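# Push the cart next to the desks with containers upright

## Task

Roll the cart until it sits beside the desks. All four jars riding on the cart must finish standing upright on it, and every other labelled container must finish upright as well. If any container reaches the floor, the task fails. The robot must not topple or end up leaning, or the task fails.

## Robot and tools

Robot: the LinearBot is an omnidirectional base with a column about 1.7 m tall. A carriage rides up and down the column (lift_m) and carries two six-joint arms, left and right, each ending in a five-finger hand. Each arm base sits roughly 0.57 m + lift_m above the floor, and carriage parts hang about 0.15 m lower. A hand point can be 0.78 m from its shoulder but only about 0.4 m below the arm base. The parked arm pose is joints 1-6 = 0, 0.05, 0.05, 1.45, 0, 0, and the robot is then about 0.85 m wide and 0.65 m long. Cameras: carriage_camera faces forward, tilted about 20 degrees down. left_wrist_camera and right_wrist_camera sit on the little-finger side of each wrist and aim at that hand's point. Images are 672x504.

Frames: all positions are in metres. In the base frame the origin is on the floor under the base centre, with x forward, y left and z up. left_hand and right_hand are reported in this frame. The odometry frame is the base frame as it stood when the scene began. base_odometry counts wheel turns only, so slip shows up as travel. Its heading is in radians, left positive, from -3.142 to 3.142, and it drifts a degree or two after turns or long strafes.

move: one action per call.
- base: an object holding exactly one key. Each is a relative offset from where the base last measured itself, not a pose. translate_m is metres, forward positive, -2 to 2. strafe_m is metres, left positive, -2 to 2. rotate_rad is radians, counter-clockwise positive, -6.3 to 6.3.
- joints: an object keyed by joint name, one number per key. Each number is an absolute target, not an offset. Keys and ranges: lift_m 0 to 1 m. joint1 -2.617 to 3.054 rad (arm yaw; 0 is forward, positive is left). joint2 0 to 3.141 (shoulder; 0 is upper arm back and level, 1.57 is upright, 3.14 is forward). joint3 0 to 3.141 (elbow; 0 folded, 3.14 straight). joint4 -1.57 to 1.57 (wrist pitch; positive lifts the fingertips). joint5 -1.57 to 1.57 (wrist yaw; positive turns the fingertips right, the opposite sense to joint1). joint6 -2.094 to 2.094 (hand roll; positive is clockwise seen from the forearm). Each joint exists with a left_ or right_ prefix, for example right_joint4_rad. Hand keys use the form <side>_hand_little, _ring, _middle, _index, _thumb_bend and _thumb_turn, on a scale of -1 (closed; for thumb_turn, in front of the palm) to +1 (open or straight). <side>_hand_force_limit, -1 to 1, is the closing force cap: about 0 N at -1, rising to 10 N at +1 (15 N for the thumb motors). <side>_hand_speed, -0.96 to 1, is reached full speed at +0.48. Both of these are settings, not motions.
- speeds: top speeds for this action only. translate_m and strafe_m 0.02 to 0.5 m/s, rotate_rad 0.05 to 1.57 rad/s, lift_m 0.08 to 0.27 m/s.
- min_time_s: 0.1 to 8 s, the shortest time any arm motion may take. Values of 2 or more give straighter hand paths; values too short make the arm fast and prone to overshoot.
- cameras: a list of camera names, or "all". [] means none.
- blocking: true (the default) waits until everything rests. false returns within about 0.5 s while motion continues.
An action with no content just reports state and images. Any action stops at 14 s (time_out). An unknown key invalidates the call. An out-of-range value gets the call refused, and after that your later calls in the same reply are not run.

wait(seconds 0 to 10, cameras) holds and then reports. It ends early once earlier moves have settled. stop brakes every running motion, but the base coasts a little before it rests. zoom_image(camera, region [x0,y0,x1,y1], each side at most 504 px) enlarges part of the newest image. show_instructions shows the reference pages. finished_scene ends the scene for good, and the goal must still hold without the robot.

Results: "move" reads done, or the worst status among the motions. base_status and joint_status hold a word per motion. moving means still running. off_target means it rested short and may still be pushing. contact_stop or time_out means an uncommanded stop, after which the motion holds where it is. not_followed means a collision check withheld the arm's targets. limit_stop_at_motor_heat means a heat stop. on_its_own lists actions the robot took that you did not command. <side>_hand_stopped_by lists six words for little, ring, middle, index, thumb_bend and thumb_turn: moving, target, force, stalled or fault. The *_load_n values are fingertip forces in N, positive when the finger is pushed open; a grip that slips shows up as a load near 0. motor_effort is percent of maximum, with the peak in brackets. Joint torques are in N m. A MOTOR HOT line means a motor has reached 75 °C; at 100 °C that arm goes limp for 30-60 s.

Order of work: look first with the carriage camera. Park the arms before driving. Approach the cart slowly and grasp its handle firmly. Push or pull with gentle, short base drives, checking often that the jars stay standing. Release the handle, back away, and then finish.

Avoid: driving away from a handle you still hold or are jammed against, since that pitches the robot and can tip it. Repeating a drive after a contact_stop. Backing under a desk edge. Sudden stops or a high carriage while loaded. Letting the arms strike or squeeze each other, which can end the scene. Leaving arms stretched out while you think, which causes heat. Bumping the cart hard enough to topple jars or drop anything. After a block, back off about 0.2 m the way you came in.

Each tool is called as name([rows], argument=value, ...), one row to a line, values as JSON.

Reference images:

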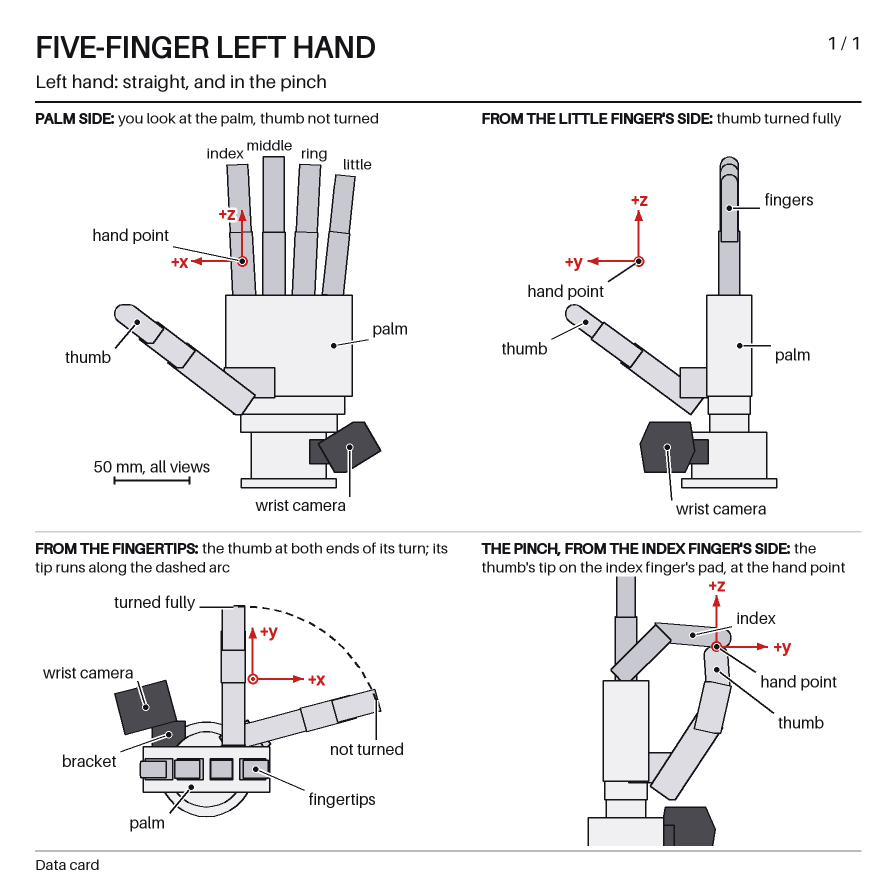

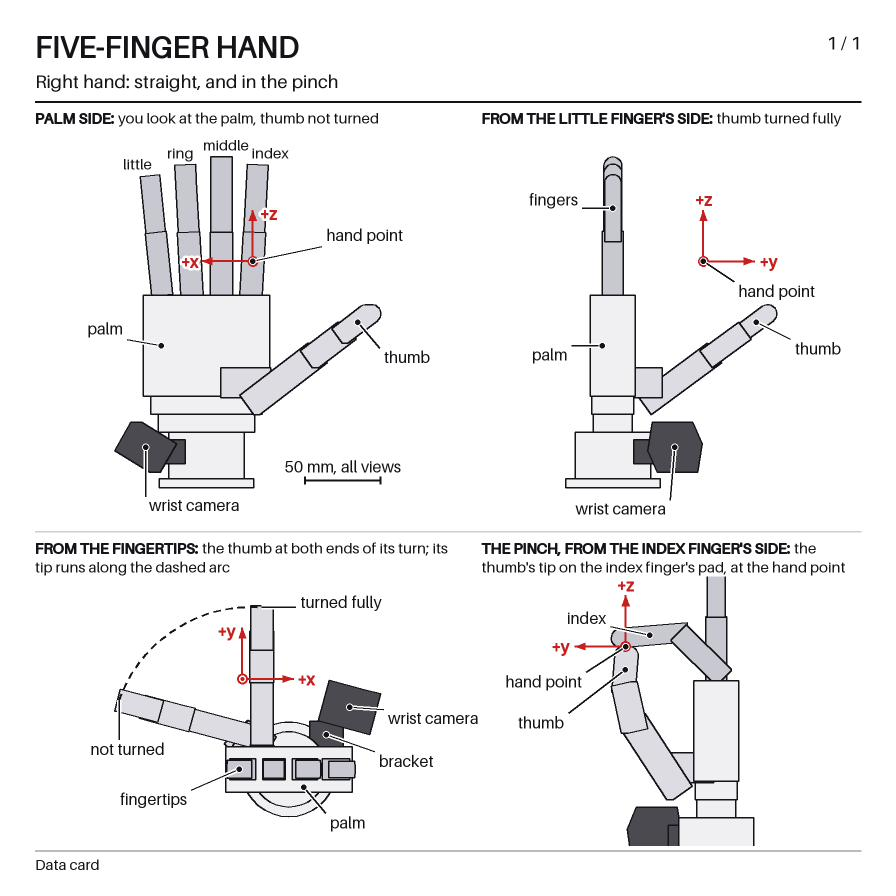

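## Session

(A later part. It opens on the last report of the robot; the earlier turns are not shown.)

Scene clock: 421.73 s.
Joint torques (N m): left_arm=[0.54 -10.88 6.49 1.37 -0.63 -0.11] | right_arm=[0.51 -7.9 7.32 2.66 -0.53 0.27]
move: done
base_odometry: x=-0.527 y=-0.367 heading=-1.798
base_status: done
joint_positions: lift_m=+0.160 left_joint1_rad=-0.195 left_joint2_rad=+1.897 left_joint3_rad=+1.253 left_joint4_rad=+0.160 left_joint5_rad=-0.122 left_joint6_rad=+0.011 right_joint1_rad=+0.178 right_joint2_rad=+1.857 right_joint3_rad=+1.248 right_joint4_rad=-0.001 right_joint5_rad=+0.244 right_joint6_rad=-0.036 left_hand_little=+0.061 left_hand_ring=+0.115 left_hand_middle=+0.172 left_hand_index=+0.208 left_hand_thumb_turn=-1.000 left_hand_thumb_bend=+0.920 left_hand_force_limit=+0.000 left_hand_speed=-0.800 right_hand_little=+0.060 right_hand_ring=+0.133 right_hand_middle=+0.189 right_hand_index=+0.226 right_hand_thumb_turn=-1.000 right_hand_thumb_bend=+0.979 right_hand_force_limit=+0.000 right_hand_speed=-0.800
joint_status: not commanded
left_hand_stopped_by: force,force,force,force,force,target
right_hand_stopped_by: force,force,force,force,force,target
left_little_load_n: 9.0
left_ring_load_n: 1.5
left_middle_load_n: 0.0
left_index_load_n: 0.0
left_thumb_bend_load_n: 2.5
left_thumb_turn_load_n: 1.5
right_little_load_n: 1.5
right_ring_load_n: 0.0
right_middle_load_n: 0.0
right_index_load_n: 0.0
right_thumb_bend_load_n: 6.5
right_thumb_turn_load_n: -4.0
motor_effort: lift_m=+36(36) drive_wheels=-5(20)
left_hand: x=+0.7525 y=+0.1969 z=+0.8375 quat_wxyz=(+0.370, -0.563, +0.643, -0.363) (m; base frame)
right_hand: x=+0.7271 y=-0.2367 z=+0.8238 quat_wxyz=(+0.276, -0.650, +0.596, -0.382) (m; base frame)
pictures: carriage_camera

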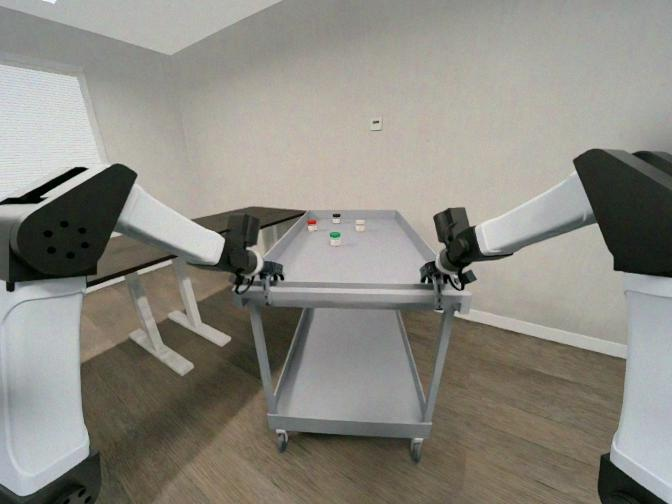

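move(base={"rotate_rad": -0.069}, speeds={"rotate_rad": 0.1})

move(base={"strafe_m": 0.12}, speeds={"strafe_m": 0.08})

move(base={"rotate_rad": -0.069}, speeds={"rotate_rad": 0.1})

move(base={"strafe_m": 0.12}, speeds={"strafe_m": 0.08})

move(base={"rotate_rad": -0.069}, speeds={"rotate_rad": 0.1})

move(base={"strafe_m": 0.12}, speeds={"strafe_m": 0.08})

move(base={"rotate_rad": -0.069}, speeds={"rotate_rad": 0.1})

move(base={"strafe_m": 0.12}, speeds={"strafe_m": 0.08}, cameras=["all"])

Scene clock: 465.77 s.
Joint torques (N m): left_arm=[-1.07 -9.24 6.46 2.02 0.47 -0.47] | right_arm=[-0.44 -9.85 7.39 1.74 0.47 -0.08]
move: done
MOTOR HOT: joint 4 (wrist pitch) of the right arm reports 77 °C; the controller stops that arm at 100 °C. To cool a motor, set the load down, stop pushing, or move to a pose that needs little force.
base_odometry: x=-0.527 y=-0.367 heading=-1.866
base_status: done
joint_positions: lift_m=+0.160 left_joint1_rad=-0.176 left_joint2_rad=+1.880 left_joint3_rad=+1.253 left_joint4_rad=+0.080 left_joint5_rad=-0.228 left_joint6_rad=+0.049 right_joint1_rad=+0.188 right_joint2_rad=+1.876 right_joint3_rad=+1.248 right_joint4_rad=+0.113 right_joint5_rad=+0.148 right_joint6_rad=-0.003 left_hand_little=+0.061 left_hand_ring=+0.115 left_hand_middle=+0.172 left_hand_index=+0.208 left_hand_thumb_turn=-1.000 left_hand_thumb_bend=+0.922 left_hand_force_limit=+0.000 left_hand_speed=-0.800 right_hand_little=+0.060 right_hand_ring=+0.133 right_hand_middle=+0.189 right_hand_index=+0.226 right_hand_thumb_turn=-1.000 right_hand_thumb_bend=+0.977 right_hand_force_limit=+0.000 right_hand_speed=-0.800
joint_status: not commanded
left_hand_stopped_by: force,force,force,force,force,target
right_hand_stopped_by: force,force,force,force,force,target
left_little_load_n: 9.0
left_ring_load_n: 0.5
left_middle_load_n: -0.5
left_index_load_n: 0.0
left_thumb_bend_load_n: 9.5
left_thumb_turn_load_n: -2.0
right_little_load_n: 6.0
right_ring_load_n: 0.0
right_middle_load_n: 0.0
right_index_load_n: 0.0
right_thumb_bend_load_n: 1.5
right_thumb_turn_load_n: 0.5
motor_effort: lift_m=+36(36) drive_wheels=+9(15)
left_hand: x=+0.7430 y=+0.2325 z=+0.8295 quat_wxyz=(+0.396, -0.583, +0.643, -0.300) (m; base frame)
right_hand: x=+0.7453 y=-0.2071 z=+0.8368 quat_wxyz=(+0.346, -0.641, +0.577, -0.370) (m; base frame)
pictures: none

Scene clock: 467.87 s.
Joint torques (N m): left_arm=[0.16 -10.58 6.49 1.34 -0.78 0] | right_arm=[1.18 -8.36 7.36 2.37 -0.73 0.48]
move: done
MOTOR HOT: still on. Joint 4 (wrist pitch) of the right arm reports 75 °C.
base_odometry: x=-0.412 y=-0.402 heading=-1.867
base_status: done
joint_positions: lift_m=+0.160 left_joint1_rad=-0.190 left_joint2_rad=+1.895 left_joint3_rad=+1.253 left_joint4_rad=+0.162 left_joint5_rad=-0.108 left_joint6_rad=-0.001 right_joint1_rad=+0.172 right_joint2_rad=+1.862 right_joint3_rad=+1.248 right_joint4_rad=+0.034 right_joint5_rad=+0.265 right_joint6_rad=-0.056 left_hand_little=+0.061 left_hand_ring=+0.116 left_hand_middle=+0.172 left_hand_index=+0.208 left_hand_thumb_turn=-1.000 left_hand_thumb_bend=+0.919 left_hand_force_limit=+0.000 left_hand_speed=-0.800 right_hand_little=+0.061 right_hand_ring=+0.133 right_hand_middle=+0.189 right_hand_index=+0.226 right_hand_thumb_turn=-1.000 right_hand_thumb_bend=+0.979 right_hand_force_limit=+0.000 right_hand_speed=-0.800
joint_status: not commanded
left_hand_stopped_by: force,force,force,force,force,target
right_hand_stopped_by: force,force,force,force,force,target
left_little_load_n: 10.0
left_ring_load_n: 5.0
left_middle_load_n: 0.0
left_index_load_n: 0.0
left_thumb_bend_load_n: 0.5
left_thumb_turn_load_n: 0.0
right_little_load_n: 5.5
right_ring_load_n: 0.0
right_middle_load_n: 0.0
right_index_load_n: 0.0
right_thumb_bend_load_n: 11.5
right_thumb_turn_load_n: -3.0
motor_effort: lift_m=+36(36) drive_wheels=+5(15)
left_hand: x=+0.7528 y=+0.1958 z=+0.8394 quat_wxyz=(+0.365, -0.565, +0.640, -0.370) (m; base frame)
right_hand: x=+0.7342 y=-0.2442 z=+0.8276 quat_wxyz=(+0.274, -0.644, +0.592, -0.400) (m; base frame)
pictures: none

Scene clock: 469.00 s.
Joint torques (N m): left_arm=[-1.26 -9.17 6.45 2.07 0.54 -0.49] | right_arm=[-0.47 -10.28 7.41 1.59 0.57 -0.04]
move: done
MOTOR HOT: still on. Joint 4 (wrist pitch) of the right arm reports 74 °C.
base_odometry: x=-0.412 y=-0.402 heading=-1.935
base_status: done
joint_positions: lift_m=+0.160 left_joint1_rad=-0.174 left_joint2_rad=+1.879 left_joint3_rad=+1.253 left_joint4_rad=+0.075 left_joint5_rad=-0.238 left_joint6_rad=+0.051 right_joint1_rad=+0.188 right_joint2_rad=+1.880 right_joint3_rad=+1.248 right_joint4_rad=+0.132 right_joint5_rad=+0.138 right_joint6_rad=-0.006 left_hand_little=+0.061 left_hand_ring=+0.115 left_hand_middle=+0.172 left_hand_index=+0.208 left_hand_thumb_turn=-1.000 left_hand_thumb_bend=+0.922 left_hand_force_limit=+0.000 left_hand_speed=-0.800 right_hand_little=+0.061 right_hand_ring=+0.133 right_hand_middle=+0.189 right_hand_index=+0.226 right_hand_thumb_turn=-1.000 right_hand_thumb_bend=+0.977 right_hand_force_limit=+0.000 right_hand_speed=-0.800
joint_status: not commanded
left_hand_stopped_by: force,force,force,force,force,target
right_hand_stopped_by: force,force,force,force,force,target
left_little_load_n: 8.0
left_ring_load_n: 0.0
left_middle_load_n: 0.0
left_index_load_n: 0.0
left_thumb_bend_load_n: 10.0
left_thumb_turn_load_n: -2.0
right_little_load_n: 8.0
right_ring_load_n: 0.0
right_middle_load_n: 0.0
right_index_load_n: 0.0
right_thumb_bend_load_n: 1.5
right_thumb_turn_load_n: 0.0
motor_effort: lift_m=+36(36) drive_wheels=+6(10)
left_hand: x=+0.7424 y=+0.2358 z=+0.8289 quat_wxyz=(+0.398, -0.585, +0.642, -0.294) (m; base frame)
right_hand: x=+0.7480 y=-0.2045 z=+0.8384 quat_wxyz=(+0.353, -0.640, +0.572, -0.371) (m; base frame)
pictures: none

Scene clock: 471.10 s.
Joint torques (N m): left_arm=[-0.06 -10.86 6.48 1.31 -0.72 -0.05] | right_arm=[0.92 -8.57 7.36 2.28 -0.67 0.46]
move: done
MOTOR HOT: still on. Joint 4 (wrist pitch) of the right arm reports 73 °C.
base_odometry: x=-0.300 y=-0.445 heading=-1.936
base_status: done
joint_positions: lift_m=+0.160 left_joint1_rad=-0.188 left_joint2_rad=+1.896 left_joint3_rad=+1.253 left_joint4_rad=+0.163 left_joint5_rad=-0.115 left_joint6_rad=+0.003 right_joint1_rad=+0.174 right_joint2_rad=+1.864 right_joint3_rad=+1.248 right_joint4_rad=+0.046 right_joint5_rad=+0.257 right_joint6_rad=-0.053 left_hand_little=+0.061 left_hand_ring=+0.116 left_hand_middle=+0.172 left_hand_index=+0.208 left_hand_thumb_turn=-1.000 left_hand_thumb_bend=+0.919 left_hand_force_limit=+0.000 left_hand_speed=-0.800 right_hand_little=+0.061 right_hand_ring=+0.133 right_hand_middle=+0.189 right_hand_index=+0.226 right_hand_thumb_turn=-1.000 right_hand_thumb_bend=+0.979 right_hand_force_limit=+0.000 right_hand_speed=-0.800
joint_status: not commanded
left_hand_stopped_by: force,force,force,force,force,target
right_hand_stopped_by: force,force,force,force,force,target
left_little_load_n: 10.5
left_ring_load_n: 5.0
left_middle_load_n: 0.0
left_index_load_n: 0.0
left_thumb_bend_load_n: 0.5
left_thumb_turn_load_n: 0.0
right_little_load_n: 5.0
right_ring_load_n: -0.5
right_middle_load_n: -0.5
right_index_load_n: 0.0
right_thumb_bend_load_n: 10.5
right_thumb_turn_load_n: -3.0
motor_effort: lift_m=+36(36) drive_wheels=+9(18)
left_hand: x=+0.7536 y=+0.1987 z=+0.8390 quat_wxyz=(+0.369, -0.566, +0.639, -0.367) (m; base frame)
right_hand: x=+0.7364 y=-0.2408 z=+0.8294 quat_wxyz=(+0.282, -0.643, +0.590, -0.400) (m; base frame)
pictures: none

Scene clock: 472.23 s.
Joint torques (N m): left_arm=[-1.32 -9.11 6.45 2.08 0.56 -0.48] | right_arm=[-0.47 -10.74 7.41 1.47 0.62 -0.03]
move: done
MOTOR HOT: cleared for the motors of the right arm.
base_odometry: x=-0.300 y=-0.445 heading=-2.004
base_status: done
joint_positions: lift_m=+0.160 left_joint1_rad=-0.174 left_joint2_rad=+1.879 left_joint3_rad=+1.253 left_joint4_rad=+0.073 left_joint5_rad=-0.239 left_joint6_rad=+0.050 right_joint1_rad=+0.188 right_joint2_rad=+1.884 right_joint3_rad=+1.248 right_joint4_rad=+0.146 right_joint5_rad=+0.134 right_joint6_rad=-0.007 left_hand_little=+0.061 left_hand_ring=+0.115 left_hand_middle=+0.172 left_hand_index=+0.208 left_hand_thumb_turn=-1.000 left_hand_thumb_bend=+0.922 left_hand_force_limit=+0.000 left_hand_speed=-0.800 right_hand_little=+0.061 right_hand_ring=+0.133 right_hand_middle=+0.189 right_hand_index=+0.226 right_hand_thumb_turn=-1.000 right_hand_thumb_bend=+0.977 right_hand_force_limit=+0.000 right_hand_speed=-0.800
joint_status: not commanded
left_hand_stopped_by: force,force,force,force,force,target
right_hand_stopped_by: force,force,force,force,force,target
left_little_load_n: 6.5
left_ring_load_n: 0.0
left_middle_load_n: 0.0
left_index_load_n: 0.0
left_thumb_bend_load_n: 9.5
left_thumb_turn_load_n: -1.0
right_little_load_n: 10.0
right_ring_load_n: 0.0
right_middle_load_n: 0.0
right_index_load_n: 0.0
right_thumb_bend_load_n: 1.5
right_thumb_turn_load_n: 0.0
motor_effort: lift_m=+36(36) drive_wheels=+7(10)
left_hand: x=+0.7421 y=+0.2362 z=+0.8289 quat_wxyz=(+0.398, -0.586, +0.641, -0.294) (m; base frame)
right_hand: x=+0.7503 y=-0.2032 z=+0.8390 quat_wxyz=(+0.357, -0.639, +0.570, -0.373) (m; base frame)
pictures: none

Scene clock: 474.33 s.
Joint torques (N m): left_arm=[-0.03 -10.36 6.49 1.43 -0.63 -0.03] | right_arm=[0.47 -8.49 7.38 2.33 -0.63 0.42]
move: done
base_odometry: x=-0.191 y=-0.495 heading=-2.005
base_status: done
joint_positions: lift_m=+0.160 left_joint1_rad=-0.189 left_joint2_rad=+1.892 left_joint3_rad=+1.253 left_joint4_rad=+0.149 left_joint5_rad=-0.122 left_joint6_rad=+0.003 right_joint1_rad=+0.179 right_joint2_rad=+1.862 right_joint3_rad=+1.248 right_joint4_rad=+0.044 right_joint5_rad=+0.254 right_joint6_rad=-0.052 left_hand_little=+0.061 left_hand_ring=+0.116 left_hand_middle=+0.172 left_hand_index=+0.208 left_hand_thumb_turn=-1.000 left_hand_thumb_bend=+0.920 left_hand_force_limit=+0.000 left_hand_speed=-0.800 right_hand_little=+0.060 right_hand_ring=+0.133 right_hand_middle=+0.189 right_hand_index=+0.226 right_hand_thumb_turn=-1.000 right_hand_thumb_bend=+0.979 right_hand_force_limit=+0.000 right_hand_speed=-0.800
joint_status: not commanded
left_hand_stopped_by: force,force,force,force,force,target
right_hand_stopped_by: force,force,force,force,force,target
left_little_load_n: 9.5
left_ring_load_n: 4.0
left_middle_load_n: 0.0
left_index_load_n: 0.0
left_thumb_bend_load_n: 0.5
left_thumb_turn_load_n: 0.0
right_little_load_n: 4.0
right_ring_load_n: 0.0
right_middle_load_n: 0.0
right_index_load_n: 0.0
right_thumb_bend_load_n: 10.5
right_thumb_turn_load_n: -3.5
motor_effort: lift_m=+36(36) drive_wheels=+9(18)
left_hand: x=+0.7513 y=+0.2001 z=+0.8379 quat_wxyz=(+0.368, -0.569, +0.641, -0.362) (m; base frame)
right_hand: x=+0.7357 y=-0.2378 z=+0.8297 quat_wxyz=(+0.284, -0.644, +0.588, -0.398) (m; base frame)
pictures: none

Scene clock: 475.47 s.
Joint torques (N m): left_arm=[-1.14 -8.77 6.46 2.21 0.59 -0.46] | right_arm=[-0.58 -10.74 7.39 1.46 0.67 -0.04]
move: done
base_odometry: x=-0.191 y=-0.495 heading=-2.073
base_status: done
joint_positions: lift_m=+0.160 left_joint1_rad=-0.176 left_joint2_rad=+1.875 left_joint3_rad=+1.253 left_joint4_rad=+0.059 left_joint5_rad=-0.242 left_joint6_rad=+0.048 right_joint1_rad=+0.189 right_joint2_rad=+1.884 right_joint3_rad=+1.248 right_joint4_rad=+0.146 right_joint5_rad=+0.129 right_joint6_rad=-0.007 left_hand_little=+0.061 left_hand_ring=+0.115 left_hand_middle=+0.172 left_hand_index=+0.208 left_hand_thumb_turn=-1.000 left_hand_thumb_bend=+0.922 left_hand_force_limit=+0.000 left_hand_speed=-0.800 right_hand_little=+0.061 right_hand_ring=+0.133 right_hand_middle=+0.189 right_hand_index=+0.226 right_hand_thumb_turn=-1.000 right_hand_thumb_bend=+0.977 right_hand_force_limit=+0.000 right_hand_speed=-0.800
joint_status: not commanded
left_hand_stopped_by: force,force,force,force,force,target
right_hand_stopped_by: force,force,force,force,force,target
left_little_load_n: 5.5
left_ring_load_n: 0.0
left_middle_load_n: 0.0
left_index_load_n: 0.0
left_thumb_bend_load_n: 9.0
left_thumb_turn_load_n: -1.0
right_little_load_n: 10.5
right_ring_load_n: 0.0
right_middle_load_n: 0.0
right_index_load_n: -0.5
right_thumb_bend_load_n: 1.5
right_thumb_turn_load_n: 0.0
motor_effort: lift_m=+36(36) drive_wheels=+7(14)
left_hand: x=+0.7395 y=+0.2362 z=+0.8279 quat_wxyz=(+0.396, -0.588, +0.643, -0.290) (m; base frame)
right_hand: x=+0.7499 y=-0.2017 z=+0.8392 quat_wxyz=(+0.359, -0.640, +0.569, -0.371) (m; base frame)
pictures: none

Scene clock: 477.57 s.
Joint torques (N m): left_arm=[0.18 -9.66 6.48 1.64 -0.59 -0.02] | right_arm=[0.34 -8.21 7.38 2.39 -0.58 0.47]
move: done
base_odometry: x=-0.086 y=-0.553 heading=-2.074
base_status: done
joint_positions: lift_m=+0.160 left_joint1_rad=-0.191 left_joint2_rad=+1.885 left_joint3_rad=+1.253 left_joint4_rad=+0.125 left_joint5_rad=-0.128 left_joint6_rad=+0.001 right_joint1_rad=+0.180 right_joint2_rad=+1.859 right_joint3_rad=+1.248 right_joint4_rad=+0.034 right_joint5_rad=+0.249 right_joint6_rad=-0.052 left_hand_little=+0.061 left_hand_ring=+0.115 left_hand_middle=+0.172 left_hand_index=+0.208 left_hand_thumb_turn=-1.000 left_hand_thumb_bend=+0.920 left_hand_force_limit=+0.000 left_hand_speed=-0.800 right_hand_little=+0.060 right_hand_ring=+0.133 right_hand_middle=+0.189 right_hand_index=+0.226 right_hand_thumb_turn=-1.000 right_hand_thumb_bend=+0.979 right_hand_force_limit=+0.000 right_hand_speed=-0.800
joint_status: not commanded
left_hand_stopped_by: force,force,force,force,force,target
right_hand_stopped_by: force,force,force,force,force,target
left_little_load_n: 7.0
left_ring_load_n: 3.0
left_middle_load_n: 0.0
left_index_load_n: 0.0
left_thumb_bend_load_n: 1.0
left_thumb_turn_load_n: 0.0
right_little_load_n: 3.5
right_ring_load_n: 0.0
right_middle_load_n: 0.0
right_index_load_n: 0.0
right_thumb_bend_load_n: 11.0
right_thumb_turn_load_n: -4.0
motor_effort: lift_m=+36(36) drive_wheels=+9(20)
left_hand: x=+0.7473 y=+0.2008 z=+0.8367 quat_wxyz=(+0.365, -0.572, +0.643, -0.355) (m; base frame)
right_hand: x=+0.7337 y=-0.2365 z=+0.8294 quat_wxyz=(+0.283, -0.647, +0.588, -0.394) (m; base frame)
pictures: carriage_camera, left_wrist_camera, right_wrist_camera

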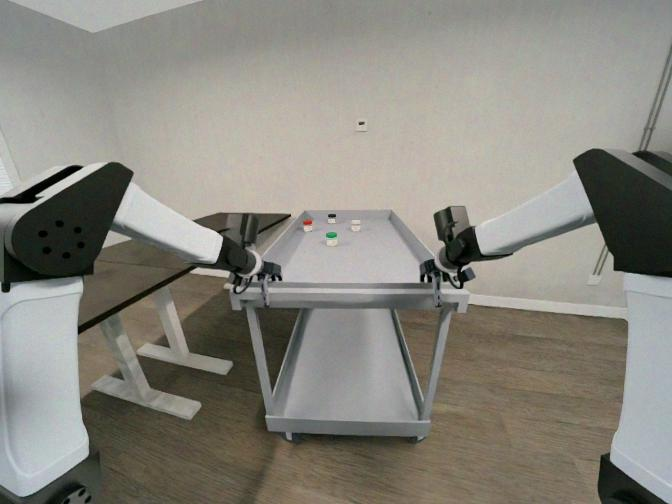

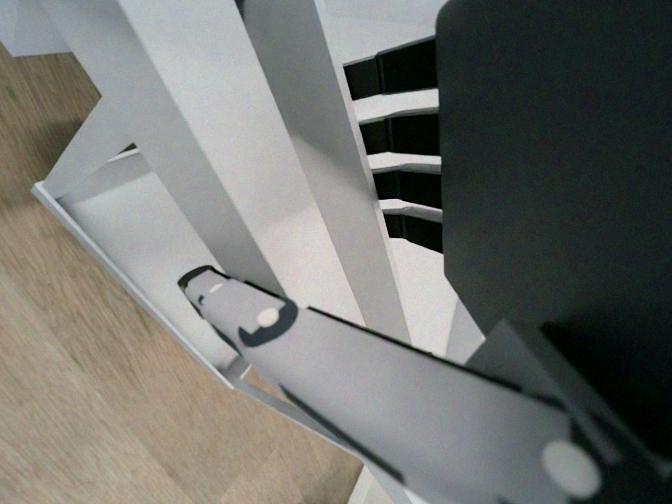

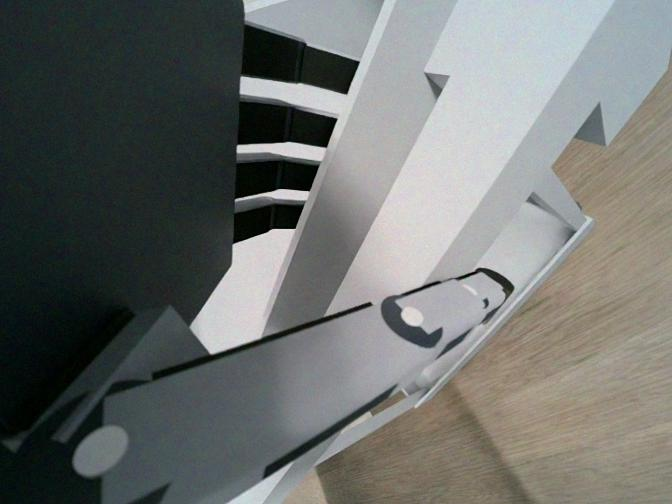

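move(base={"rotate_rad": -0.069}, speeds={"rotate_rad": 0.1})

move(base={"strafe_m": 0.12}, speeds={"strafe_m": 0.08})

move(base={"translate_m": -0.45}, speeds={"translate_m": 0.12}, cameras=["carriage_camera"])

Scene clock: 489.90 s.
Joint torques (N m): left_arm=[-0.91 -8.49 6.45 2.38 0.59 -0.42] | right_arm=[-0.7 -10.67 7.41 1.51 0.69 -0.03]
move: done
base_odometry: x=-0.086 y=-0.553 heading=-2.142
base_status: done
joint_positions: lift_m=+0.160 left_joint1_rad=-0.178 left_joint2_rad=+1.872 left_joint3_rad=+1.253 left_joint4_rad=+0.039 left_joint5_rad=-0.243 left_joint6_rad=+0.044 right_joint1_rad=+0.190 right_joint2_rad=+1.883 right_joint3_rad=+1.248 right_joint4_rad=+0.141 right_joint5_rad=+0.127 right_joint6_rad=-0.007 left_hand_little=+0.061 left_hand_ring=+0.115 left_hand_middle=+0.172 left_hand_index=+0.208 left_hand_thumb_turn=-1.000 left_hand_thumb_bend=+0.922 left_hand_force_limit=+0.000 left_hand_speed=-0.800 right_hand_little=+0.061 right_hand_ring=+0.133 right_hand_middle=+0.189 right_hand_index=+0.226 right_hand_thumb_turn=-1.000 right_hand_thumb_bend=+0.977 right_hand_force_limit=+0.000 right_hand_speed=-0.800
joint_status: not commanded
left_hand_stopped_by: force,force,force,force,force,target
right_hand_stopped_by: force,force,force,force,force,target
left_little_load_n: 4.0
left_ring_load_n: 0.5
left_middle_load_n: 0.0
left_index_load_n: 0.0
left_thumb_bend_load_n: 9.0
left_thumb_turn_load_n: -2.0
right_little_load_n: 9.5
right_ring_load_n: 0.0
right_middle_load_n: 0.0
right_index_load_n: 0.0
right_thumb_bend_load_n: 2.0
right_thumb_turn_load_n: -0.5
motor_effort: lift_m=+36(36) drive_wheels=+7(14)
left_hand: x=+0.7358 y=+0.2354 z=+0.8260 quat_wxyz=(+0.391, -0.590, +0.646, -0.285) (m; base frame)
right_hand: x=+0.7489 y=-0.2008 z=+0.8386 quat_wxyz=(+0.359, -0.642, +0.568, -0.369) (m; base frame)
pictures: none

Scene clock: 492.00 s.
Joint torques (N m): left_arm=[0.02 -9.7 6.48 1.73 -0.53 0] | right_arm=[0.17 -8.23 7.38 2.34 -0.55 0.39]
move: done
base_odometry: x=+0.015 y=-0.618 heading=-2.143
base_status: done
joint_positions: lift_m=+0.160 left_joint1_rad=-0.189 left_joint2_rad=+1.884 left_joint3_rad=+1.253 left_joint4_rad=+0.117 left_joint5_rad=-0.133 left_joint6_rad=+0.001 right_joint1_rad=+0.181 right_joint2_rad=+1.860 right_joint3_rad=+1.248 right_joint4_rad=+0.038 right_joint5_rad=+0.245 right_joint6_rad=-0.048 left_hand_little=+0.061 left_hand_ring=+0.115 left_hand_middle=+0.172 left_hand_index=+0.208 left_hand_thumb_turn=-1.000 left_hand_thumb_bend=+0.920 left_hand_force_limit=+0.000 left_hand_speed=-0.800 right_hand_little=+0.060 right_hand_ring=+0.133 right_hand_middle=+0.189 right_hand_index=+0.226 right_hand_thumb_turn=-1.000 right_hand_thumb_bend=+0.979 right_hand_force_limit=+0.000 right_hand_speed=-0.800
joint_status: not commanded
left_hand_stopped_by: force,force,force,force,force,target
right_hand_stopped_by: force,force,force,force,force,target
left_little_load_n: 7.0
left_ring_load_n: 3.0
left_middle_load_n: 0.0
left_index_load_n: 0.0
left_thumb_bend_load_n: 1.0
left_thumb_turn_load_n: 0.0
right_little_load_n: 4.5
right_ring_load_n: 0.0
right_middle_load_n: 0.0
right_index_load_n: 0.0
right_thumb_bend_load_n: 11.0
right_thumb_turn_load_n: -2.5
motor_effort: lift_m=+36(36) drive_wheels=+8(17)
left_hand: x=+0.7463 y=+0.2030 z=+0.8355 quat_wxyz=(+0.365, -0.575, +0.643, -0.351) (m; base frame)
right_hand: x=+0.7343 y=-0.2346 z=+0.8297 quat_wxyz=(+0.287, -0.646, +0.588, -0.393) (m; base frame)
pictures: none

Scene clock: 496.53 s.
Joint torques (N m): left_arm=[-0.31 -10.69 6.46 1.53 -0.34 -0.05] | right_arm=[0.39 -9.13 7.38 2.06 -0.12 0.21]
move: done
base_odometry: x=+0.259 y=-0.240 heading=-2.143
base_status: done
joint_positions: lift_m=+0.160 left_joint1_rad=-0.184 left_joint2_rad=+1.895 left_joint3_rad=+1.253 left_joint4_rad=+0.138 left_joint5_rad=-0.151 left_joint6_rad=+0.005 right_joint1_rad=+0.179 right_joint2_rad=+1.869 right_joint3_rad=+1.248 right_joint4_rad=+0.071 right_joint5_rad=+0.206 right_joint6_rad=-0.030 left_hand_little=+0.061 left_hand_ring=+0.115 left_hand_middle=+0.172 left_hand_index=+0.208 left_hand_thumb_turn=-1.000 left_hand_thumb_bend=+0.920 left_hand_force_limit=+0.000 left_hand_speed=-0.800 right_hand_little=+0.060 right_hand_ring=+0.133 right_hand_middle=+0.189 right_hand_index=+0.226 right_hand_thumb_turn=-1.000 right_hand_thumb_bend=+0.979 right_hand_force_limit=+0.000 right_hand_speed=-0.800
joint_status: not commanded
left_hand_stopped_by: force,force,force,force,force,target
right_hand_stopped_by: force,force,force,force,force,target
left_little_load_n: 9.5
left_ring_load_n: 1.0
left_middle_load_n: 0.0
left_index_load_n: 0.0
left_thumb_bend_load_n: 3.0
left_thumb_turn_load_n: -1.5
right_little_load_n: 2.0
right_ring_load_n: 0.0
right_middle_load_n: 0.0
right_index_load_n: 0.0
right_thumb_bend_load_n: 6.0
right_thumb_turn_load_n: -1.0
motor_effort: lift_m=+36(36) drive_wheels=-1(21)
left_hand: x=+0.7508 y=+0.2085 z=+0.8337 quat_wxyz=(+0.375, -0.577, +0.638, -0.347) (m; base frame)
right_hand: x=+0.7399 y=-0.2257 z=+0.8312 quat_wxyz=(+0.310, -0.643, +0.585, -0.385) (m; base frame)
pictures: carriage_camera

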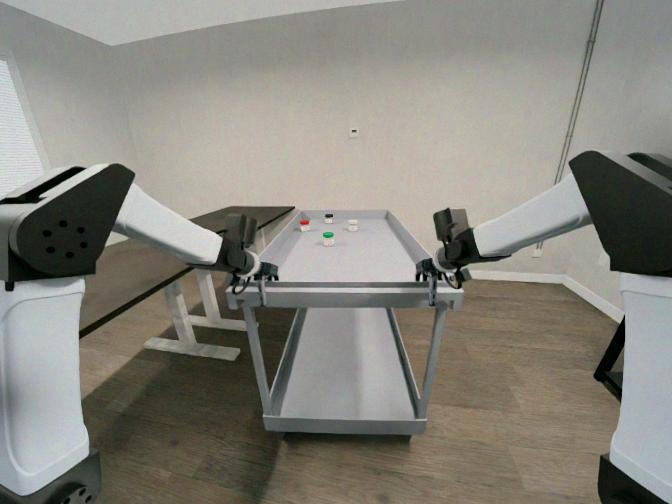

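move(base={"strafe_m": -0.12}, speeds={"strafe_m": 0.08})

move(base={"rotate_rad": 0.069}, speeds={"rotate_rad": 0.1})

move(base={"strafe_m": -0.12}, speeds={"strafe_m": 0.08})

move(base={"rotate_rad": 0.069}, speeds={"rotate_rad": 0.1}, cameras=["carriage_camera"])

Scene clock: 513.10 s.
Joint torques (N m): left_arm=[-1.63 -8.35 6.43 2.48 0.85 -0.56] | right_arm=[-0.95 -10.56 7.41 1.46 0.88 -0.11]
move: done
base_odometry: x=+0.158 y=-0.175 heading=-2.143
base_status: done
joint_positions: lift_m=+0.160 left_joint1_rad=-0.170 left_joint2_rad=+1.871 left_joint3_rad=+1.253 left_joint4_rad=+0.026 left_joint5_rad=-0.267 left_joint6_rad=+0.059 right_joint1_rad=+0.193 right_joint2_rad=+1.883 right_joint3_rad=+1.248 right_joint4_rad=+0.148 right_joint5_rad=+0.109 right_joint6_rad=+0.000 left_hand_little=+0.061 left_hand_ring=+0.115 left_hand_middle=+0.172 left_hand_index=+0.208 left_hand_thumb_turn=-1.000 left_hand_thumb_bend=+0.923 left_hand_force_limit=+0.000 left_hand_speed=-0.800 right_hand_little=+0.061 right_hand_ring=+0.133 right_hand_middle=+0.189 right_hand_index=+0.226 right_hand_thumb_turn=-1.000 right_hand_thumb_bend=+0.977 right_hand_force_limit=+0.000 right_hand_speed=-0.800
joint_status: not commanded
left_hand_stopped_by: force,force,force,force,force,target
right_hand_stopped_by: force,force,force,force,force,target
left_little_load_n: 6.0
left_ring_load_n: 1.5
left_middle_load_n: 0.0
left_index_load_n: 0.0
left_thumb_bend_load_n: 12.0
left_thumb_turn_load_n: -1.5
right_little_load_n: 9.5
right_ring_load_n: 0.0
right_middle_load_n: 0.0
right_index_load_n: 0.0
right_thumb_bend_load_n: 1.5
right_thumb_turn_load_n: 0.0
motor_effort: lift_m=+36(36) drive_wheels=+2(12)
left_hand: x=+0.7338 y=+0.2458 z=+0.8241 quat_wxyz=(+0.398, -0.593, +0.646, -0.269) (m; base frame)
right_hand: x=+0.7491 y=-0.1952 z=+0.8405 quat_wxyz=(+0.368, -0.643, +0.565, -0.363) (m; base frame)
pictures: none

Scene clock: 514.23 s.
Joint torques (N m): left_arm=[-0.13 -9.8 6.48 1.71 -0.4 -0.08] | right_arm=[0.44 -8.87 7.38 2.22 -0.47 0.4]
move: done
base_odometry: x=+0.158 y=-0.175 heading=-2.075
base_status: done
joint_positions: lift_m=+0.160 left_joint1_rad=-0.187 left_joint2_rad=+1.885 left_joint3_rad=+1.253 left_joint4_rad=+0.118 left_joint5_rad=-0.145 left_joint6_rad=+0.008 right_joint1_rad=+0.179 right_joint2_rad=+1.867 right_joint3_rad=+1.248 right_joint4_rad=+0.054 right_joint5_rad=+0.238 right_joint6_rad=-0.047 left_hand_little=+0.061 left_hand_ring=+0.115 left_hand_middle=+0.172 left_hand_index=+0.208 left_hand_thumb_turn=-1.000 left_hand_thumb_bend=+0.920 left_hand_force_limit=+0.000 left_hand_speed=-0.800 right_hand_little=+0.060 right_hand_ring=+0.133 right_hand_middle=+0.189 right_hand_index=+0.226 right_hand_thumb_turn=-1.000 right_hand_thumb_bend=+0.979 right_hand_force_limit=+0.000 right_hand_speed=-0.800
joint_status: not commanded
left_hand_stopped_by: force,force,force,force,force,target
right_hand_stopped_by: force,force,force,force,force,target
left_little_load_n: 7.5
left_ring_load_n: 2.5
left_middle_load_n: 0.0
left_index_load_n: 0.0
left_thumb_bend_load_n: 1.0
left_thumb_turn_load_n: 0.0
right_little_load_n: 5.5
right_ring_load_n: 0.0
right_middle_load_n: 0.0
right_index_load_n: 0.0
right_thumb_bend_load_n: 10.5
right_thumb_turn_load_n: -2.5
motor_effort: lift_m=+36(36) drive_wheels=+7(10)
left_hand: x=+0.7471 y=+0.2068 z=+0.8348 quat_wxyz=(+0.370, -0.575, +0.642, -0.345) (m; base frame)
right_hand: x=+0.7373 y=-0.2341 z=+0.8292 quat_wxyz=(+0.291, -0.645, +0.587, -0.394) (m; base frame)
pictures: none

Scene clock: 516.33 s.
Joint torques (N m): left_arm=[-1.09 -8.24 6.45 2.48 0.77 -0.48] | right_arm=[-0.65 -10.67 7.41 1.5 0.75 -0.1]
move: done
base_odometry: x=+0.053 y=-0.117 heading=-2.074
base_status: done
joint_positions: lift_m=+0.160 left_joint1_rad=-0.176 left_joint2_rad=+1.869 left_joint3_rad=+1.253 left_joint4_rad=+0.027 left_joint5_rad=-0.261 left_joint6_rad=+0.051 right_joint1_rad=+0.190 right_joint2_rad=+1.884 right_joint3_rad=+1.248 right_joint4_rad=+0.141 right_joint5_rad=+0.120 right_joint6_rad=-0.002 left_hand_little=+0.061 left_hand_ring=+0.115 left_hand_middle=+0.172 left_hand_index=+0.208 left_hand_thumb_turn=-1.000 left_hand_thumb_bend=+0.922 left_hand_force_limit=+0.000 left_hand_speed=-0.800 right_hand_little=+0.061 right_hand_ring=+0.133 right_hand_middle=+0.189 right_hand_index=+0.226 right_hand_thumb_turn=-1.000 right_hand_thumb_bend=+0.977 right_hand_force_limit=+0.000 right_hand_speed=-0.800
joint_status: not commanded
left_hand_stopped_by: force,force,force,force,force,target
right_hand_stopped_by: force,force,force,force,force,target
left_little_load_n: 5.5
left_ring_load_n: 1.0
left_middle_load_n: 0.0
left_index_load_n: 0.0
left_thumb_bend_load_n: 11.0
left_thumb_turn_load_n: -2.0
right_little_load_n: 9.5
right_ring_load_n: 0.0
right_middle_load_n: 0.0
right_index_load_n: 0.0
right_thumb_bend_load_n: 1.5
right_thumb_turn_load_n: 0.0
motor_effort: lift_m=+36(36) drive_wheels=+9(19)
left_hand: x=+0.7338 y=+0.2410 z=+0.8249 quat_wxyz=(+0.395, -0.592, +0.646, -0.274) (m; base frame)
right_hand: x=+0.7486 y=-0.1994 z=+0.8381 quat_wxyz=(+0.361, -0.642, +0.569, -0.365) (m; base frame)
pictures: none

Scene clock: 517.47 s.
Joint torques (N m): left_arm=[0.01 -9.87 6.46 1.67 -0.44 -0.06] | right_arm=[0.59 -8.62 7.39 2.3 -0.5 0.43]
move: done
base_odometry: x=+0.053 y=-0.117 heading=-2.006
base_status: done
joint_positions: lift_m=+0.160 left_joint1_rad=-0.189 left_joint2_rad=+1.886 left_joint3_rad=+1.253 left_joint4_rad=+0.123 left_joint5_rad=-0.141 left_joint6_rad=+0.007 right_joint1_rad=+0.177 right_joint2_rad=+1.864 right_joint3_rad=+1.248 right_joint4_rad=+0.045 right_joint5_rad=+0.241 right_joint6_rad=-0.050 left_hand_little=+0.061 left_hand_ring=+0.116 left_hand_middle=+0.172 left_hand_index=+0.208 left_hand_thumb_turn=-1.000 left_hand_thumb_bend=+0.920 left_hand_force_limit=+0.000 left_hand_speed=-0.800 right_hand_little=+0.060 right_hand_ring=+0.133 right_hand_middle=+0.189 right_hand_index=+0.226 right_hand_thumb_turn=-1.000 right_hand_thumb_bend=+0.979 right_hand_force_limit=+0.000 right_hand_speed=-0.800
joint_status: not commanded
left_hand_stopped_by: force,force,force,force,force,target
right_hand_stopped_by: force,force,force,force,force,target
left_little_load_n: 8.0
left_ring_load_n: 3.0
left_middle_load_n: 0.0
left_index_load_n: 0.0
left_thumb_bend_load_n: 1.0
left_thumb_turn_load_n: -0.5
right_little_load_n: 4.5
right_ring_load_n: 0.0
right_middle_load_n: 0.0
right_index_load_n: 0.0
right_thumb_bend_load_n: 11.0
right_thumb_turn_load_n: -1.5
motor_effort: lift_m=+36(36) drive_wheels=+7(10)
left_hand: x=+0.7476 y=+0.2050 z=+0.8354 quat_wxyz=(+0.370, -0.574, +0.642, -0.348) (m; base frame)
right_hand: x=+0.7357 y=-0.2360 z=+0.8288 quat_wxyz=(+0.287, -0.646, +0.587, -0.394) (m; base frame)
pictures: carriage_camera

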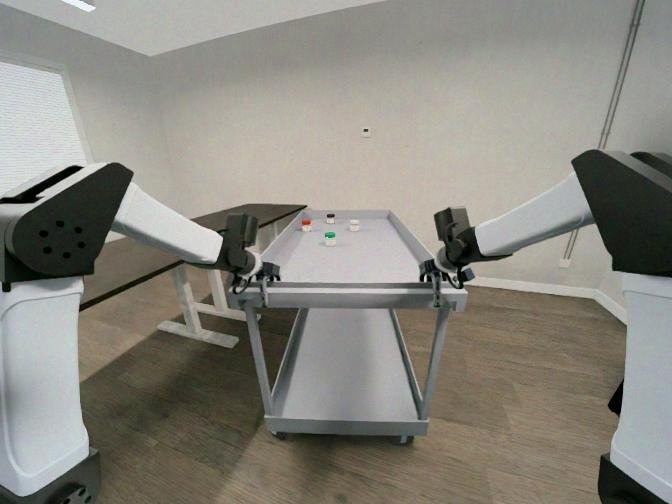

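zoom_image(camera="carriage_camera", region=[220, 180, 480, 320])

Scaled by 1.938 from the camera's 672x504 image, which has a finer 960x720 frame.

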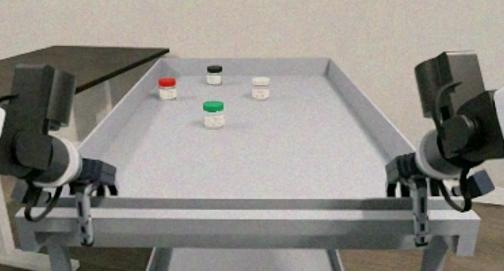

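move(base={"strafe_m": -0.12}, speeds={"strafe_m": 0.08})

move(base={"rotate_rad": 0.069}, speeds={"rotate_rad": 0.1})

move(base={"strafe_m": -0.12}, speeds={"strafe_m": 0.08})

move(base={"rotate_rad": 0.069}, speeds={"rotate_rad": 0.1})

move(base={"translate_m": 0.33}, speeds={"translate_m": 0.1}, cameras=["carriage_camera"])

zoom_image(camera="carriage_camera", region=[220, 180, 480, 320])

Scene clock: 532.77 s.
Joint torques (N m): left_arm=[-1.01 -8.51 6.43 2.37 0.68 -0.46] | right_arm=[-0.5 -10.86 7.41 1.49 0.7 -0.06]
move: done
base_odometry: x=-0.056 y=-0.066 heading=-2.005
base_status: done
joint_positions: lift_m=+0.160 left_joint1_rad=-0.177 left_joint2_rad=+1.872 left_joint3_rad=+1.253 left_joint4_rad=+0.038 left_joint5_rad=-0.256 left_joint6_rad=+0.048 right_joint1_rad=+0.188 right_joint2_rad=+1.885 right_joint3_rad=+1.248 right_joint4_rad=+0.141 right_joint5_rad=+0.125 right_joint6_rad=-0.003 left_hand_little=+0.061 left_hand_ring=+0.115 left_hand_middle=+0.172 left_hand_index=+0.208 left_hand_thumb_turn=-1.000 left_hand_thumb_bend=+0.922 left_hand_force_limit=+0.000 left_hand_speed=-0.800 right_hand_little=+0.061 right_hand_ring=+0.133 right_hand_middle=+0.189 right_hand_index=+0.226 right_hand_thumb_turn=-1.000 right_hand_thumb_bend=+0.977 right_hand_force_limit=+0.000 right_hand_speed=-0.800
joint_status: not commanded
left_hand_stopped_by: force,force,force,force,force,target
right_hand_stopped_by: force,force,force,force,force,target
left_little_load_n: 6.0
left_ring_load_n: 1.0
left_middle_load_n: 0.0
left_index_load_n: 0.0
left_thumb_bend_load_n: 10.5
left_thumb_turn_load_n: -2.0
right_little_load_n: 9.5
right_ring_load_n: 0.0
right_middle_load_n: 0.0
right_index_load_n: 0.0
right_thumb_bend_load_n: 1.0
right_thumb_turn_load_n: 0.0
motor_effort: lift_m=+36(36) drive_wheels=+9(18)
left_hand: x=+0.7358 y=+0.2387 z=+0.8258 quat_wxyz=(+0.395, -0.591, +0.645, -0.280) (m; base frame)
right_hand: x=+0.7490 y=-0.2012 z=+0.8376 quat_wxyz=(+0.359, -0.641, +0.570, -0.367) (m; base frame)
pictures: none

Scene clock: 533.90 s.
Joint torques (N m): left_arm=[0.05 -10.04 6.48 1.58 -0.5 -0.06] | right_arm=[0.75 -8.66 7.38 2.3 -0.54 0.45]
move: done
base_odometry: x=-0.056 y=-0.066 heading=-1.937
base_status: done
joint_positions: lift_m=+0.160 left_joint1_rad=-0.189 left_joint2_rad=+1.888 left_joint3_rad=+1.253 left_joint4_rad=+0.132 left_joint5_rad=-0.135 left_joint6_rad=+0.006 right_joint1_rad=+0.176 right_joint2_rad=+1.865 right_joint3_rad=+1.248 right_joint4_rad=+0.044 right_joint5_rad=+0.246 right_joint6_rad=-0.052 left_hand_little=+0.061 left_hand_ring=+0.116 left_hand_middle=+0.172 left_hand_index=+0.208 left_hand_thumb_turn=-1.000 left_hand_thumb_bend=+0.920 left_hand_force_limit=+0.000 left_hand_speed=-0.800 right_hand_little=+0.060 right_hand_ring=+0.133 right_hand_middle=+0.189 right_hand_index=+0.226 right_hand_thumb_turn=-1.000 right_hand_thumb_bend=+0.979 right_hand_force_limit=+0.000 right_hand_speed=-0.800
joint_status: not commanded
left_hand_stopped_by: force,force,force,force,force,target
right_hand_stopped_by: force,force,force,force,force,target
left_little_load_n: 8.5
left_ring_load_n: 3.5
left_middle_load_n: 0.0
left_index_load_n: 0.0
left_thumb_bend_load_n: 1.0
left_thumb_turn_load_n: 0.0
right_little_load_n: 4.5
right_ring_load_n: 0.0
right_middle_load_n: 0.0
right_index_load_n: 0.0
right_thumb_bend_load_n: 11.0
right_thumb_turn_load_n: -1.5
motor_effort: lift_m=+36(36) drive_wheels=+7(12)
left_hand: x=+0.7489 y=+0.2031 z=+0.8365 quat_wxyz=(+0.369, -0.572, +0.642, -0.353) (m; base frame)
right_hand: x=+0.7356 y=-0.2378 z=+0.8282 quat_wxyz=(+0.285, -0.646, +0.588, -0.395) (m; base frame)
pictures: none

Scene clock: 536.00 s.
Joint torques (N m): left_arm=[-0.96 -8.57 6.45 2.32 0.65 -0.46] | right_arm=[-0.49 -10.66 7.41 1.53 0.69 -0.07]
move: done
base_odometry: x=-0.168 y=-0.023 heading=-1.936
base_status: done
joint_positions: lift_m=+0.160 left_joint1_rad=-0.177 left_joint2_rad=+1.873 left_joint3_rad=+1.253 left_joint4_rad=+0.047 left_joint5_rad=-0.252 left_joint6_rad=+0.048 right_joint1_rad=+0.188 right_joint2_rad=+1.884 right_joint3_rad=+1.248 right_joint4_rad=+0.138 right_joint5_rad=+0.128 right_joint6_rad=-0.004 left_hand_little=+0.061 left_hand_ring=+0.115 left_hand_middle=+0.172 left_hand_index=+0.208 left_hand_thumb_turn=-1.000 left_hand_thumb_bend=+0.922 left_hand_force_limit=+0.000 left_hand_speed=-0.800 right_hand_little=+0.061 right_hand_ring=+0.133 right_hand_middle=+0.189 right_hand_index=+0.226 right_hand_thumb_turn=-1.000 right_hand_thumb_bend=+0.977 right_hand_force_limit=+0.000 right_hand_speed=-0.800
joint_status: not commanded
left_hand_stopped_by: force,force,force,force,force,target
right_hand_stopped_by: force,force,force,force,force,target
left_little_load_n: 6.5
left_ring_load_n: 0.5
left_middle_load_n: 0.0
left_index_load_n: 0.0
left_thumb_bend_load_n: 10.5
left_thumb_turn_load_n: -1.5
right_little_load_n: 9.5
right_ring_load_n: 0.0
right_middle_load_n: 0.0
right_index_load_n: 0.0
right_thumb_bend_load_n: 1.0
right_thumb_turn_load_n: -0.5
motor_effort: lift_m=+36(36) drive_wheels=+9(16)
left_hand: x=+0.7373 y=+0.2375 z=+0.8269 quat_wxyz=(+0.396, -0.590, +0.644, -0.284) (m; base frame)
right_hand: x=+0.7488 y=-0.2025 z=+0.8375 quat_wxyz=(+0.357, -0.641, +0.571, -0.368) (m; base frame)
pictures: none

Scene clock: 537.13 s.
Joint torques (N m): left_arm=[0.09 -10.18 6.46 1.52 -0.55 -0.06] | right_arm=[0.79 -8.65 7.36 2.33 -0.59 0.47]
move: done
base_odometry: x=-0.168 y=-0.023 heading=-1.868
base_status: done
joint_positions: lift_m=+0.160 left_joint1_rad=-0.190 left_joint2_rad=+1.889 left_joint3_rad=+1.253 left_joint4_rad=+0.139 left_joint5_rad=-0.131 left_joint6_rad=+0.006 right_joint1_rad=+0.175 right_joint2_rad=+1.864 right_joint3_rad=+1.248 right_joint4_rad=+0.041 right_joint5_rad=+0.249 right_joint6_rad=-0.053 left_hand_little=+0.061 left_hand_ring=+0.116 left_hand_middle=+0.172 left_hand_index=+0.208 left_hand_thumb_turn=-1.000 left_hand_thumb_bend=+0.920 left_hand_force_limit=+0.000 left_hand_speed=-0.800 right_hand_little=+0.060 right_hand_ring=+0.133 right_hand_middle=+0.189 right_hand_index=+0.226 right_hand_thumb_turn=-1.000 right_hand_thumb_bend=+0.979 right_hand_force_limit=+0.000 right_hand_speed=-0.800
joint_status: not commanded
left_hand_stopped_by: force,force,force,force,force,target
right_hand_stopped_by: force,force,force,force,force,target
left_little_load_n: 9.5
left_ring_load_n: 3.5
left_middle_load_n: 0.0
left_index_load_n: 0.0
left_thumb_bend_load_n: 1.0
left_thumb_turn_load_n: 0.0
right_little_load_n: 4.5
right_ring_load_n: 0.0
right_middle_load_n: 0.0
right_index_load_n: 0.0
right_thumb_bend_load_n: 10.5
right_thumb_turn_load_n: -2.0
motor_effort: lift_m=+36(36) drive_wheels=+8(11)
left_hand: x=+0.7500 y=+0.2017 z=+0.8373 quat_wxyz=(+0.369, -0.570, +0.641, -0.357) (m; base frame)
right_hand: x=+0.7352 y=-0.2389 z=+0.8279 quat_wxyz=(+0.282, -0.646, +0.589, -0.396) (m; base frame)
pictures: none

Scene clock: 541.13 s.
Joint torques (N m): left_arm=[0.09 -10.18 6.48 1.58 -0.4 -0.11] | right_arm=[0.55 -8.16 7.41 2.38 -0.44 0.36]
move: done
base_odometry: x=-0.265 y=-0.339 heading=-1.868
base_status: done
joint_positions: lift_m=+0.160 left_joint1_rad=-0.190 left_joint2_rad=+1.889 left_joint3_rad=+1.253 left_joint4_rad=+0.133 left_joint5_rad=-0.145 left_joint6_rad=+0.011 right_joint1_rad=+0.177 right_joint2_rad=+1.859 right_joint3_rad=+1.248 right_joint4_rad=+0.034 right_joint5_rad=+0.236 right_joint6_rad=-0.043 left_hand_little=+0.061 left_hand_ring=+0.115 left_hand_middle=+0.172 left_hand_index=+0.208 left_hand_thumb_turn=-1.000 left_hand_thumb_bend=+0.920 left_hand_force_limit=+0.000 left_hand_speed=-0.800 right_hand_little=+0.060 right_hand_ring=+0.133 right_hand_middle=+0.189 right_hand_index=+0.226 right_hand_thumb_turn=-1.000 right_hand_thumb_bend=+0.979 right_hand_force_limit=+0.000 right_hand_speed=-0.800
joint_status: not commanded
left_hand_stopped_by: force,force,force,force,force,target
right_hand_stopped_by: force,force,force,force,force,target
left_little_load_n: 7.5
left_ring_load_n: 1.0
left_middle_load_n: 0.0
left_index_load_n: 0.0
left_thumb_bend_load_n: 2.5
left_thumb_turn_load_n: 0.5
right_little_load_n: 4.0
right_ring_load_n: 0.0
right_middle_load_n: 0.0
right_index_load_n: 0.0
right_thumb_bend_load_n: 7.0
right_thumb_turn_load_n: -4.0
motor_effort: lift_m=+36(36) drive_wheels=-5(19)
left_hand: x=+0.7494 y=+0.2050 z=+0.8359 quat_wxyz=(+0.373, -0.572, +0.641, -0.349) (m; base frame)
right_hand: x=+0.7337 y=-0.2346 z=+0.8290 quat_wxyz=(+0.288, -0.646, +0.589, -0.389) (m; base frame)
pictures: carriage_camera

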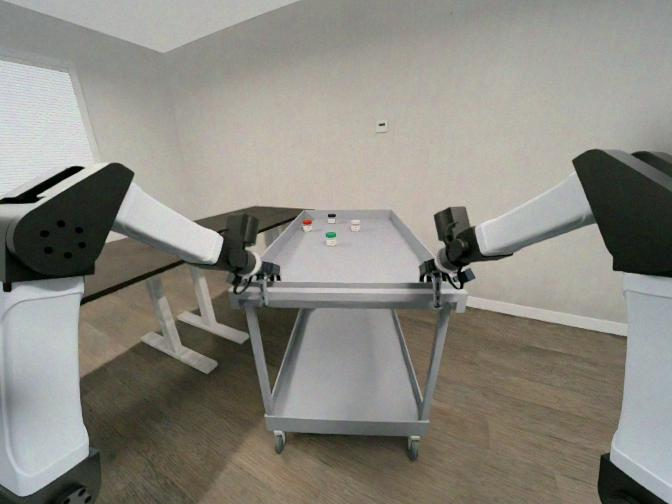

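Scaled by 1.938 from the camera's 672x504 image, which has a finer 960x720 frame.

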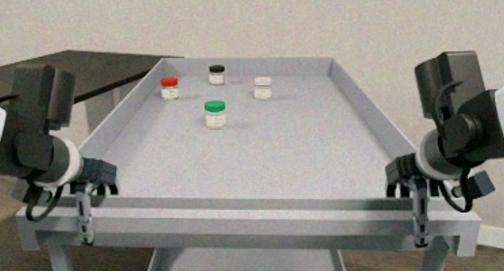

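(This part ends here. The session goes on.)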